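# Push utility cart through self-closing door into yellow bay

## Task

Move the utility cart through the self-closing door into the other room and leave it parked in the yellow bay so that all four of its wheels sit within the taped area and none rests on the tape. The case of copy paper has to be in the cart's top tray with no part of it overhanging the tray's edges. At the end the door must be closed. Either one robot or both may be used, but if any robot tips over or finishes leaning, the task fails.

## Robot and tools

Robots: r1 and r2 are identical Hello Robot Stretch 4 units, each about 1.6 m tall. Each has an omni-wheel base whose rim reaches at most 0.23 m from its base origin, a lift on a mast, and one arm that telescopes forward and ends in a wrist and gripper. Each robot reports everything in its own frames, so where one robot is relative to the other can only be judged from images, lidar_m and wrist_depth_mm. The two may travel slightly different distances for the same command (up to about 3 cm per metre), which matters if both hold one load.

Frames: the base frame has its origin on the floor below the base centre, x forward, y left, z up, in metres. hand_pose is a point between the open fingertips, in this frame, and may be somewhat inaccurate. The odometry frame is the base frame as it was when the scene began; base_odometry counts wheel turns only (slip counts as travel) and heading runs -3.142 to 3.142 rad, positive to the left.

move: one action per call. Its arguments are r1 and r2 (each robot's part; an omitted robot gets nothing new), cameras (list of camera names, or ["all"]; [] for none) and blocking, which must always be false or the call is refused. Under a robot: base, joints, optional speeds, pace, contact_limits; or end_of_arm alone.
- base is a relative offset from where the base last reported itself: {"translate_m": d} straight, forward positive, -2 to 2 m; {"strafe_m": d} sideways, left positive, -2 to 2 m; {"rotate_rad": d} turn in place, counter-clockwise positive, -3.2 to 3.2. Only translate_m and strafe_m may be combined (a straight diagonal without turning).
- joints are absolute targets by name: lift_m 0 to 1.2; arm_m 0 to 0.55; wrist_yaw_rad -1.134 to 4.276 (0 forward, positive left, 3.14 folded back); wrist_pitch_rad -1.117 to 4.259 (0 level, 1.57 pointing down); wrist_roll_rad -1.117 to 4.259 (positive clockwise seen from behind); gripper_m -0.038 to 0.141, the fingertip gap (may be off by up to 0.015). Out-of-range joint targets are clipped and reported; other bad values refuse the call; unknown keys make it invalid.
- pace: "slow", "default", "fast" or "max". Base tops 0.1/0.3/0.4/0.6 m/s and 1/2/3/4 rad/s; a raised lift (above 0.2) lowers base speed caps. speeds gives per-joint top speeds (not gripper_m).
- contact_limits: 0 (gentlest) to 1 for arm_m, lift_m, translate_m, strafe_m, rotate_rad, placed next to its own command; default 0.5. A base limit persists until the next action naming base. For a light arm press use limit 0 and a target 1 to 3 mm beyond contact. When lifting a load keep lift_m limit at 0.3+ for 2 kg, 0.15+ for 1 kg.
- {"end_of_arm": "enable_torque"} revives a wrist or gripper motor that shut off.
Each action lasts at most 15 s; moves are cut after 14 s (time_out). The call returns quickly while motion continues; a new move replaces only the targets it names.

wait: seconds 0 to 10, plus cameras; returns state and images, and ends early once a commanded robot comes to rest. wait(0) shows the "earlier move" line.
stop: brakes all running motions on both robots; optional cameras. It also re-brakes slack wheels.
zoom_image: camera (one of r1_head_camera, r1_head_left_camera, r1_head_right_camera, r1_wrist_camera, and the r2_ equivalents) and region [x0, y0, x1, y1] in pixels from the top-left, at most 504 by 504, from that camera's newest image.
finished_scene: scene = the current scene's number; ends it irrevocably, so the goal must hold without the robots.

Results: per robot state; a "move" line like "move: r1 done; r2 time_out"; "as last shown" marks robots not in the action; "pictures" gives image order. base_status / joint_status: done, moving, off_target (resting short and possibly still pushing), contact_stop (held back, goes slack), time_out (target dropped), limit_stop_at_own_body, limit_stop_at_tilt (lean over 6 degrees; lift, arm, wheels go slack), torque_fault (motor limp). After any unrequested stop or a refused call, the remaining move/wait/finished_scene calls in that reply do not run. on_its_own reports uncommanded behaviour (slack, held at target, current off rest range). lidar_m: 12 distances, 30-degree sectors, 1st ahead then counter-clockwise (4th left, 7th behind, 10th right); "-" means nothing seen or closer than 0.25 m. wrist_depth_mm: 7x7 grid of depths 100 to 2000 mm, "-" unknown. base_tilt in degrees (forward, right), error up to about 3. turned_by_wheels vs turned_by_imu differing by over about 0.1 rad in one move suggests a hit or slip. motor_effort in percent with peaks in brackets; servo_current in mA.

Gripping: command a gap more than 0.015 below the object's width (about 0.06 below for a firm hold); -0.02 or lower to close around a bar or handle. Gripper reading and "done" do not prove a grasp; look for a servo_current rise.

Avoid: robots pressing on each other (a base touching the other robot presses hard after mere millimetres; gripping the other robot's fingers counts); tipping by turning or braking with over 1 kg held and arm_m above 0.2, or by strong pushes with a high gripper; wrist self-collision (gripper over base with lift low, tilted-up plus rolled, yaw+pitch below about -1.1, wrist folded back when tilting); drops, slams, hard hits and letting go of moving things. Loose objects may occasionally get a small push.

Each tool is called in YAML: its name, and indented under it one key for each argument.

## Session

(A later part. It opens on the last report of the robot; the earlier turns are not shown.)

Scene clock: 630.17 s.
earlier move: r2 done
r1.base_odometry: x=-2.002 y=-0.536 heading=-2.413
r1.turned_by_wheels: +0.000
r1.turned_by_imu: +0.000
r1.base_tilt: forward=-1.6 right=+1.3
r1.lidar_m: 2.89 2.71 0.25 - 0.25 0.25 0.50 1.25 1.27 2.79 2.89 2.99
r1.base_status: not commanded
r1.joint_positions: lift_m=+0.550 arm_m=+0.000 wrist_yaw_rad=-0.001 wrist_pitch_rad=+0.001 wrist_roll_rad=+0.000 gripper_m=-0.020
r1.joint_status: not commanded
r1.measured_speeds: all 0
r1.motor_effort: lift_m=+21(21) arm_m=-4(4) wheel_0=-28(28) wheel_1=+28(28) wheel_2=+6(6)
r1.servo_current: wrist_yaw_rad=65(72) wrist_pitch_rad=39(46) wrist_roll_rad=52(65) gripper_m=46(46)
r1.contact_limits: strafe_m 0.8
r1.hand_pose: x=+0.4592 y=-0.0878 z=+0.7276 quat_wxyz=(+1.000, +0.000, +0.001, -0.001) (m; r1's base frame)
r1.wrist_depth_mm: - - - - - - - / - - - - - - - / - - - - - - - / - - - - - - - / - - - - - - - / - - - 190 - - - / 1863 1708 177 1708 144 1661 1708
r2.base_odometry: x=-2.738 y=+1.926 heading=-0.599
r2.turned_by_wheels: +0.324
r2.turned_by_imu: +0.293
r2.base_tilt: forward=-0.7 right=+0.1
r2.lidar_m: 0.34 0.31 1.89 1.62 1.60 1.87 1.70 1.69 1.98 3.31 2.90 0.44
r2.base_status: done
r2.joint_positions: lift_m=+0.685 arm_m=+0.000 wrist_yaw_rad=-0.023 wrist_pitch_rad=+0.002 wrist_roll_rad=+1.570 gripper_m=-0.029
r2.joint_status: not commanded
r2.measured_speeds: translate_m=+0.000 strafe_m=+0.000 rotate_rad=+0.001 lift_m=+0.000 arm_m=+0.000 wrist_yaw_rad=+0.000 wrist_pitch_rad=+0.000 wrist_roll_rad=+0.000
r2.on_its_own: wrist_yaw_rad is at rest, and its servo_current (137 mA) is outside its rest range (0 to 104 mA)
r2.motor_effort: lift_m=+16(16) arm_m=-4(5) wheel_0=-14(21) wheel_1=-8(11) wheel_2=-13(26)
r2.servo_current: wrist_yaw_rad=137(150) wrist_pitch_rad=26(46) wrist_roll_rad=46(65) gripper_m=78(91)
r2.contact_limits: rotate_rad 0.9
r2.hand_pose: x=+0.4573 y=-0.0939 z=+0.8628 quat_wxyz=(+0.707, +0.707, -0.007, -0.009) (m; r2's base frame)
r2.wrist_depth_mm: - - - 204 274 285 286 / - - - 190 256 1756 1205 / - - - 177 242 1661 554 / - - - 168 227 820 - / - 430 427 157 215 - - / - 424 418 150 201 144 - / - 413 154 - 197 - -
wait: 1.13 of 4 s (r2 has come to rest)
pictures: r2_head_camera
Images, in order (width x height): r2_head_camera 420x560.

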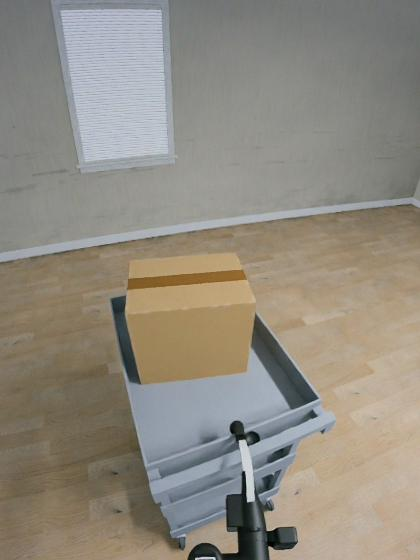

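move:
  r2: {"base":{"strafe_m":-0.4},"pace":"slow","contact_limits":{"strafe_m":0.9}}
  blocking: false
  cameras: []

wait:
  seconds: 6
  cameras: []

move:
  r2: {"base":{"rotate_rad":0.5},"pace":"slow","contact_limits":{"rotate_rad":0.9}}
  blocking: false
  cameras: []

wait:
  seconds: 4
  cameras: []

move:
  r2: {"base":{"strafe_m":-0.4},"pace":"slow","contact_limits":{"strafe_m":0.9}}
  blocking: false
  cameras: []

wait:
  seconds: 6
  cameras: []

move:
  r2: {"base":{"rotate_rad":0.5},"pace":"slow","contact_limits":{"rotate_rad":0.9}}
  blocking: false
  cameras: []

wait:
  seconds: 4
  cameras: ["r2_head_camera"]

Scene clock: 640.67 s.
move: r2 moving
r1: as last shown
r1.lidar_m: 2.89 2.71 0.25 - 0.25 0.25 0.53 1.24 1.24 2.79 2.92 3.02
r1.motor_effort: lift_m=+21(21) arm_m=-3(4) wheel_0=-27(28) wheel_1=+28(28) wheel_2=+6(6)
r1.servo_current: wrist_yaw_rad=46(65) wrist_pitch_rad=46(52) wrist_roll_rad=39(65) gripper_m=39(46)
r1.contact_limits: strafe_m 0.8
r1.wrist_depth_mm: - - - - - - - / - - - - - - - / - - - - - - - / - - - - - - - / - - - - - - - / - - - 191 - - - / 1863 1708 177 1708 143 1661 1808
r2.base_odometry: x=-2.746 y=+1.914 heading=-0.599
r2.turned_by_wheels: +0.000
r2.turned_by_imu: +0.000
r2.base_tilt: forward=-0.7 right=+0.1
r2.lidar_m: 0.32 0.31 1.89 1.61 1.63 1.87 1.71 1.70 1.95 3.30 2.90 0.44
r2.base_status: strafe_m moving
r2.joint_positions: lift_m=+0.685 arm_m=+0.000 wrist_yaw_rad=-0.020 wrist_pitch_rad=+0.002 wrist_roll_rad=+1.570 gripper_m=-0.029
r2.joint_status: not commanded
r2.measured_speeds: translate_m=+0.000 strafe_m=-0.056 rotate_rad=+0.002 lift_m=+0.000 arm_m=+0.000 wrist_yaw_rad=+0.058 wrist_pitch_rad=+0.000 wrist_roll_rad=+0.000
r2.motor_effort: lift_m=+16(16) arm_m=-4(5) wheel_0=+5(10) wheel_1=-10(11) wheel_2=-1(10)
r2.servo_current: wrist_yaw_rad=124(143) wrist_pitch_rad=39(46) wrist_roll_rad=33(59) gripper_m=78(91)
r2.contact_limits: strafe_m 0.9
r2.hand_pose: x=+0.4576 y=-0.0931 z=+0.8628 quat_wxyz=(+0.707, +0.707, -0.006, -0.008) (m; r2's base frame)
r2.wrist_depth_mm: - - - 200 271 283 283 / - - - 189 255 1756 1182 / - - - 176 240 1661 554 / - - - 168 228 759 - / - 427 427 157 216 - - / - 421 418 152 181 145 - / - 413 147 - 197 - -
pictures: none
No camera images: "cameras" was empty.

Scene clock: 645.33 s.
earlier move: r2 done
r1.base_odometry: x=-2.002 y=-0.536 heading=-2.413
r1.turned_by_wheels: +0.000
r1.turned_by_imu: +0.000
r1.base_tilt: forward=-1.6 right=+1.3
r1.lidar_m: 2.59 2.73 0.25 - 0.25 0.26 0.50 1.27 1.24 2.79 2.91 4.01
r1.base_status: not commanded
r1.joint_positions: lift_m=+0.550 arm_m=+0.000 wrist_yaw_rad=-0.001 wrist_pitch_rad=+0.001 wrist_roll_rad=+0.000 gripper_m=-0.020
r1.joint_status: not commanded
r1.measured_speeds: all 0
r1.motor_effort: lift_m=+21(21) arm_m=-3(4) wheel_0=-28(28) wheel_1=+28(28) wheel_2=+6(7)
r1.servo_current: wrist_yaw_rad=59(72) wrist_pitch_rad=46(52) wrist_roll_rad=46(72) gripper_m=39(52)
r1.contact_limits: strafe_m 0.8
r1.hand_pose: x=+0.4592 y=-0.0878 z=+0.7276 quat_wxyz=(+1.000, +0.000, +0.001, -0.001) (m; r1's base frame)
r1.wrist_depth_mm: - - - - - - - / - - - - - - - / - - - - - - - / - - - - - - - / - - - - - - - / - - - 191 - - - / 1863 1756 177 1661 143 1618 1708
r2.base_odometry: x=-2.963 y=+1.595 heading=-0.597
r2.turned_by_wheels: +0.002
r2.turned_by_imu: +0.006
r2.base_tilt: forward=-0.7 right=+0.1
r2.lidar_m: 0.25 0.25 0.74 2.01 2.00 1.90 1.61 1.61 1.88 3.25 2.67 0.50
r2.base_status: done
r2.joint_positions: lift_m=+0.685 arm_m=+0.000 wrist_yaw_rad=+0.023 wrist_pitch_rad=+0.002 wrist_roll_rad=+1.570 gripper_m=-0.029
r2.joint_status: not commanded
r2.measured_speeds: all 0
r2.on_its_own: wrist_yaw_rad is at rest, and its servo_current (143 mA) is outside its rest range (0 to 104 mA)
r2.motor_effort: lift_m=+16(16) arm_m=-4(5) wheel_0=+12(21) wheel_1=+2(11) wheel_2=+5(10)
r2.servo_current: wrist_yaw_rad=143(150) wrist_pitch_rad=39(46) wrist_roll_rad=52(65) gripper_m=85(91)
r2.contact_limits: strafe_m 0.9
r2.hand_pose: x=+0.4613 y=-0.0807 z=+0.8628 quat_wxyz=(+0.707, +0.707, +0.009, +0.008) (m; r2's base frame)
r2.wrist_depth_mm: - - - - - 1708 1182 / - - - - - 1756 1205 / - - - 347 375 1499 1118 / - - - 224 319 1618 1229 / - - - 178 253 1808 496 / - - - 146 181 1661 549 / - - 159 - 193 - -
wait: 4.67 of 6 s (r2 has come to rest)
pictures: none
No camera images: "cameras" was empty.

Scene clock: 645.83 s.
move: r2 moving
r1: as last shown
r1.lidar_m: 2.64 2.71 0.25 - 0.25 0.25 0.52 1.27 1.24 2.78 2.91 4.01
r1.motor_effort: lift_m=+21(21) arm_m=-4(4) wheel_0=-27(28) wheel_1=+28(28) wheel_2=+6(6)
r1.servo_current: wrist_yaw_rad=46(65) wrist_pitch_rad=39(52) wrist_roll_rad=33(65) gripper_m=39(46)
r1.contact_limits: strafe_m 0.8
r1.wrist_depth_mm: - - - - - - - / - - - - - - - / - - - - - - - / - - - - - - - / - - - - - - - / - - - 191 - - - / 1863 1756 177 1661 143 1708 1708
r2.base_odometry: x=-2.963 y=+1.595 heading=-0.474
r2.turned_by_wheels: +0.123
r2.turned_by_imu: +0.120
r2.base_tilt: forward=-0.7 right=+0.1
r2.lidar_m: 0.25 0.26 2.18 2.00 2.03 1.78 1.59 1.61 2.06 2.79 2.58 0.48
r2.base_status: rotate_rad moving
r2.joint_positions: lift_m=+0.685 arm_m=+0.000 wrist_yaw_rad=+0.004 wrist_pitch_rad=+0.002 wrist_roll_rad=+1.570 gripper_m=-0.029
r2.joint_status: not commanded
r2.measured_speeds: translate_m=-0.001 strafe_m=+0.001 rotate_rad=+0.489 lift_m=+0.000 arm_m=+0.000 wrist_yaw_rad=-0.044 wrist_pitch_rad=+0.000 wrist_roll_rad=+0.000
r2.motor_effort: lift_m=+16(16) arm_m=-2(5) wheel_0=-9(12) wheel_1=-4(4) wheel_2=-14(14)
r2.servo_current: wrist_yaw_rad=46(150) wrist_pitch_rad=33(46) wrist_roll_rad=39(59) gripper_m=85(91)
r2.contact_limits: rotate_rad 0.9
r2.hand_pose: x=+0.4596 y=-0.0863 z=+0.8628 quat_wxyz=(+0.708, +0.707, +0.002, +0.001) (m; r2's base frame)
r2.wrist_depth_mm: - - - - - 1756 1182 / - - - 330 - 1756 1205 / - - - 315 364 370 373 / - - - 200 282 1756 1281 / - - - 169 234 1618 512 / - - - 143 179 647 - / - 404 159 - 189 - -
pictures: none
No camera images: "cameras" was empty.

Scene clock: 647.03 s.
earlier move: r2 done
r1.base_odometry: x=-2.002 y=-0.536 heading=-2.413
r1.turned_by_wheels: +0.000
r1.turned_by_imu: +0.000
r1.base_tilt: forward=-1.6 right=+1.3
r1.lidar_m: 2.74 2.72 0.25 - 0.25 0.25 0.51 1.28 1.26 2.78 2.92 4.02
r1.base_status: not commanded
r1.joint_positions: lift_m=+0.550 arm_m=+0.000 wrist_yaw_rad=-0.001 wrist_pitch_rad=+0.001 wrist_roll_rad=+0.000 gripper_m=-0.020
r1.joint_status: not commanded
r1.measured_speeds: all 0
r1.motor_effort: lift_m=+21(21) arm_m=-4(4) wheel_0=-28(28) wheel_1=+28(28) wheel_2=+6(6)
r1.servo_current: wrist_yaw_rad=52(72) wrist_pitch_rad=39(52) wrist_roll_rad=46(72) gripper_m=46(52)
r1.contact_limits: strafe_m 0.8
r1.hand_pose: x=+0.4592 y=-0.0878 z=+0.7276 quat_wxyz=(+1.000, +0.000, +0.001, -0.001) (m; r1's base frame)
r1.wrist_depth_mm: - - - - - - - / - - - - - - - / - - - - - - - / - - - - - - - / - - - - - - - / - - - 191 - - - / 1808 1708 177 1708 143 1618 1756
r2.base_odometry: x=-2.963 y=+1.595 heading=-0.099
r2.turned_by_wheels: +0.375
r2.turned_by_imu: +0.348
r2.base_tilt: forward=-0.7 right=+0.1
r2.lidar_m: 0.28 0.29 2.01 1.98 1.93 1.62 1.62 1.81 2.97 2.66 3.77 0.44
r2.base_status: done
r2.joint_positions: lift_m=+0.685 arm_m=+0.000 wrist_yaw_rad=-0.020 wrist_pitch_rad=+0.002 wrist_roll_rad=+1.570 gripper_m=-0.029
r2.joint_status: not commanded
r2.measured_speeds: all 0
r2.on_its_own: wrist_yaw_rad is at rest, and its servo_current (117 mA) is outside its rest range (0 to 104 mA)
r2.motor_effort: lift_m=+16(16) arm_m=+0(5) wheel_0=-9(19) wheel_1=-7(10) wheel_2=-8(23)
r2.servo_current: wrist_yaw_rad=117(150) wrist_pitch_rad=39(46) wrist_roll_rad=52(65) gripper_m=85(91)
r2.contact_limits: rotate_rad 0.9
r2.hand_pose: x=+0.4575 y=-0.0932 z=+0.8628 quat_wxyz=(+0.707, +0.707, -0.006, -0.008) (m; r2's base frame)
r2.wrist_depth_mm: - - - 212 285 294 293 / - - - 196 264 1661 1205 / - - - 181 247 1708 1229 / - - - 172 230 759 - / - 430 430 158 216 - - / - 424 418 150 201 142 - / - - 146 - 196 699 -
wait: 1.20 of 4 s (r2 has come to rest)
pictures: none
No camera images: "cameras" was empty.

Scene clock: 647.53 s.
move: r2 moving
r1: as last shown
r1.lidar_m: 2.71 2.74 0.25 - 0.25 0.25 0.52 1.28 1.28 2.79 2.90 4.05
r1.motor_effort: lift_m=+21(21) arm_m=-3(4) wheel_0=-28(28) wheel_1=+28(28) wheel_2=+6(6)
r1.servo_current: wrist_yaw_rad=46(52) wrist_pitch_rad=39(46) wrist_roll_rad=46(65) gripper_m=46(46)
r1.contact_limits: strafe_m 0.8
r1.wrist_depth_mm: - - - - - - - / - - - - - - - / - - - - - - - / - - - - - - - / - - - - - - - / - - - 191 - - - / 1863 1756 178 1708 143 1708 1661
r2.base_odometry: x=-2.964 y=+1.581 heading=-0.099
r2.turned_by_wheels: +0.000
r2.turned_by_imu: +0.000
r2.base_tilt: forward=-0.7 right=+0.0
r2.lidar_m: 0.31 0.28 2.02 1.99 1.94 1.63 1.61 1.83 2.97 2.54 3.74 0.44
r2.base_status: strafe_m moving
r2.joint_positions: lift_m=+0.685 arm_m=+0.000 wrist_yaw_rad=-0.016 wrist_pitch_rad=+0.002 wrist_roll_rad=+1.570 gripper_m=-0.029
r2.joint_status: not commanded
r2.measured_speeds: translate_m=+0.000 strafe_m=-0.055 rotate_rad=+0.002 lift_m=+0.000 arm_m=+0.000 wrist_yaw_rad=+0.035 wrist_pitch_rad=+0.000 wrist_roll_rad=+0.000
r2.motor_effort: lift_m=+16(16) arm_m=+1(1) wheel_0=+6(8) wheel_1=-10(11) wheel_2=-2(6)
r2.servo_current: wrist_yaw_rad=78(124) wrist_pitch_rad=39(46) wrist_roll_rad=46(59) gripper_m=85(85)
r2.contact_limits: strafe_m 0.9
r2.hand_pose: x=+0.4579 y=-0.0919 z=+0.8628 quat_wxyz=(+0.707, +0.707, -0.005, -0.006) (m; r2's base frame)
r2.wrist_depth_mm: - - - 211 282 291 290 / - - - 195 263 1661 1229 / - - - 180 245 1708 535 / - - - 172 231 768 - / - 436 427 158 218 - - / - 424 421 152 178 143 - / - - 147 - 197 - -
pictures: none
No camera images: "cameras" was empty.

Scene clock: 652.20 s.
earlier move: r2 done
r1.base_odometry: x=-2.002 y=-0.536 heading=-2.413
r1.turned_by_wheels: +0.000
r1.turned_by_imu: +0.000
r1.base_tilt: forward=-1.6 right=+1.3
r1.lidar_m: 2.36 2.72 0.25 - 0.25 0.25 0.47 1.26 1.25 2.79 2.90 4.02
r1.base_status: not commanded
r1.joint_positions: lift_m=+0.550 arm_m=+0.000 wrist_yaw_rad=-0.001 wrist_pitch_rad=+0.001 wrist_roll_rad=+0.000 gripper_m=-0.020
r1.joint_status: not commanded
r1.measured_speeds: all 0
r1.motor_effort: lift_m=+21(21) arm_m=-3(4) wheel_0=-28(28) wheel_1=+28(29) wheel_2=+6(6)
r1.servo_current: wrist_yaw_rad=65(72) wrist_pitch_rad=39(52) wrist_roll_rad=33(78) gripper_m=39(52)
r1.contact_limits: strafe_m 0.8
r1.hand_pose: x=+0.4592 y=-0.0878 z=+0.7276 quat_wxyz=(+1.000, +0.000, +0.001, -0.001) (m; r1's base frame)
r1.wrist_depth_mm: - - - - - - - / - - - - - - - / - - - - - - - / - - - - - - - / - - - - - - - / - - - 191 - - - / 1863 1808 177 1708 143 1661 1756
r2.base_odometry: x=-3.002 y=+1.198 heading=-0.098
r2.turned_by_wheels: +0.001
r2.turned_by_imu: +0.005
r2.base_tilt: forward=-0.7 right=+0.1
r2.lidar_m: 0.25 0.25 2.40 2.38 2.04 1.69 1.68 1.93 3.18 2.12 3.65 0.50
r2.base_status: done
r2.joint_positions: lift_m=+0.685 arm_m=+0.000 wrist_yaw_rad=+0.011 wrist_pitch_rad=+0.002 wrist_roll_rad=+1.570 gripper_m=-0.029
r2.joint_status: not commanded
r2.measured_speeds: all 0
r2.motor_effort: lift_m=+16(16) arm_m=-3(4) wheel_0=+9(14) wheel_1=-1(11) wheel_2=+3(6)
r2.servo_current: wrist_yaw_rad=72(124) wrist_pitch_rad=39(52) wrist_roll_rad=46(59) gripper_m=78(91)
r2.contact_limits: strafe_m 0.9
r2.hand_pose: x=+0.4602 y=-0.0842 z=+0.8628 quat_wxyz=(+0.708, +0.707, +0.005, +0.003) (m; r2's base frame)
r2.wrist_depth_mm: - - - - - 1661 1182 / - - - 336 - 1708 1205 / - - - 319 359 368 368 / - - - 208 285 1756 1308 / - - - 170 242 1661 512 / - - - 143 179 627 - / - 410 160 - 189 - -
wait: 4.67 of 6 s (r2 has come to rest)
pictures: none
No camera images: "cameras" was empty.

Scene clock: 652.70 s.
move: r2 moving
r1: as last shown
r1.base_tilt: forward=-1.5 right=+1.3
r1.lidar_m: 2.37 2.73 0.25 - 0.25 0.25 0.52 1.28 1.22 2.78 2.92 4.03
r1.motor_effort: lift_m=+21(21) arm_m=-4(4) wheel_0=-27(28) wheel_1=+28(28) wheel_2=+6(6)
r1.servo_current: wrist_yaw_rad=52(59) wrist_pitch_rad=46(46) wrist_roll_rad=59(59) gripper_m=46(46)
r1.contact_limits: strafe_m 0.8
r1.wrist_depth_mm: - - - - - - - / - - - - - - - / - - - - - - - / - - - - - - - / - - - - - - - / - - - 191 - - - / 1808 1708 177 1708 143 1708 1708
r2.base_odometry: x=-3.002 y=+1.198 heading=+0.026
r2.turned_by_wheels: +0.124
r2.turned_by_imu: +0.120
r2.base_tilt: forward=-0.7 right=+0.1
r2.lidar_m: 0.25 0.30 2.38 2.41 1.92 1.67 1.72 2.03 2.40 2.15 3.40 0.50
r2.base_status: rotate_rad moving
r2.joint_positions: lift_m=+0.685 arm_m=+0.000 wrist_yaw_rad=-0.005 wrist_pitch_rad=+0.002 wrist_roll_rad=+1.570 gripper_m=-0.029
r2.joint_status: not commanded
r2.measured_speeds: translate_m=-0.002 strafe_m=+0.000 rotate_rad=+0.492 lift_m=+0.000 arm_m=+0.000 wrist_yaw_rad=-0.044 wrist_pitch_rad=+0.000 wrist_roll_rad=+0.000
r2.motor_effort: lift_m=+16(16) arm_m=-3(4) wheel_0=-3(11) wheel_1=-5(6) wheel_2=-17(17)
r2.servo_current: wrist_yaw_rad=59(72) wrist_pitch_rad=33(46) wrist_roll_rad=39(59) gripper_m=85(91)
r2.contact_limits: rotate_rad 0.9
r2.hand_pose: x=+0.4588 y=-0.0889 z=+0.8628 quat_wxyz=(+0.708, +0.707, -0.001, -0.002) (m; r2's base frame)
r2.wrist_depth_mm: - - - - - 1756 1205 / - - - 317 - 1618 1182 / - - - 235 330 1430 1138 / - - - 195 268 1756 1255 / - - - 163 231 1661 517 / - - 421 141 177 627 - / - 402 159 - 186 - -
pictures: none
No camera images: "cameras" was empty.

Scene clock: 653.90 s.
earlier move: r2 done
r1.base_odometry: x=-2.002 y=-0.536 heading=-2.413
r1.turned_by_wheels: +0.000
r1.turned_by_imu: +0.000
r1.base_tilt: forward=-1.6 right=+1.3
r1.lidar_m: 2.36 2.71 0.25 - 0.25 0.25 0.51 1.27 1.27 2.80 2.89 4.00
r1.base_status: not commanded
r1.joint_positions: lift_m=+0.550 arm_m=+0.000 wrist_yaw_rad=-0.001 wrist_pitch_rad=+0.001 wrist_roll_rad=+0.000 gripper_m=-0.020
r1.joint_status: not commanded
r1.measured_speeds: all 0
r1.motor_effort: lift_m=+21(21) arm_m=-4(4) wheel_0=-28(28) wheel_1=+28(28) wheel_2=+6(6)
r1.servo_current: wrist_yaw_rad=46(59) wrist_pitch_rad=46(52) wrist_roll_rad=33(59) gripper_m=46(46)
r1.contact_limits: strafe_m 0.8
r1.hand_pose: x=+0.4592 y=-0.0878 z=+0.7276 quat_wxyz=(+1.000, +0.000, +0.001, -0.001) (m; r1's base frame)
r1.wrist_depth_mm: - - - - - - - / - - - - - - - / - - - - - - - / - - - - - - - / - - - - - - - / - - - 191 - - - / 1863 1756 178 1708 143 1708 1708
r2.base_odometry: x=-3.002 y=+1.197 heading=+0.399
r2.turned_by_wheels: +0.374
r2.turned_by_imu: +0.337
r2.base_tilt: forward=-0.7 right=+0.1
r2.lidar_m: 0.31 0.33 2.38 2.13 1.73 1.69 1.90 2.93 2.15 3.75 3.07 0.43
r2.base_status: done
r2.joint_positions: lift_m=+0.685 arm_m=+0.000 wrist_yaw_rad=-0.023 wrist_pitch_rad=+0.002 wrist_roll_rad=+1.570 gripper_m=-0.029
r2.joint_status: not commanded
r2.measured_speeds: all 0
r2.on_its_own: wrist_yaw_rad is at rest, and its servo_current (143 mA) is outside its rest range (0 to 104 mA)
r2.motor_effort: lift_m=+16(16) arm_m=-3(4) wheel_0=-12(19) wheel_1=-7(12) wheel_2=-13(25)
r2.servo_current: wrist_yaw_rad=143(150) wrist_pitch_rad=46(46) wrist_roll_rad=52(59) gripper_m=78(91)
r2.contact_limits: rotate_rad 0.9
r2.hand_pose: x=+0.4572 y=-0.0941 z=+0.8628 quat_wxyz=(+0.707, +0.707, -0.008, -0.009) (m; r2's base frame)
r2.wrist_depth_mm: - - - 197 272 278 285 / - - - 187 252 1756 1229 / - - - 174 238 1661 530 / - - - 166 226 723 - / - 433 424 156 213 - - / - 421 418 150 202 145 - / - 415 147 - 197 - -
wait: 1.20 of 4 s (r2 has come to rest)
pictures: r2_head_camera
Images, in order (width x height): r2_head_camera 420x560.

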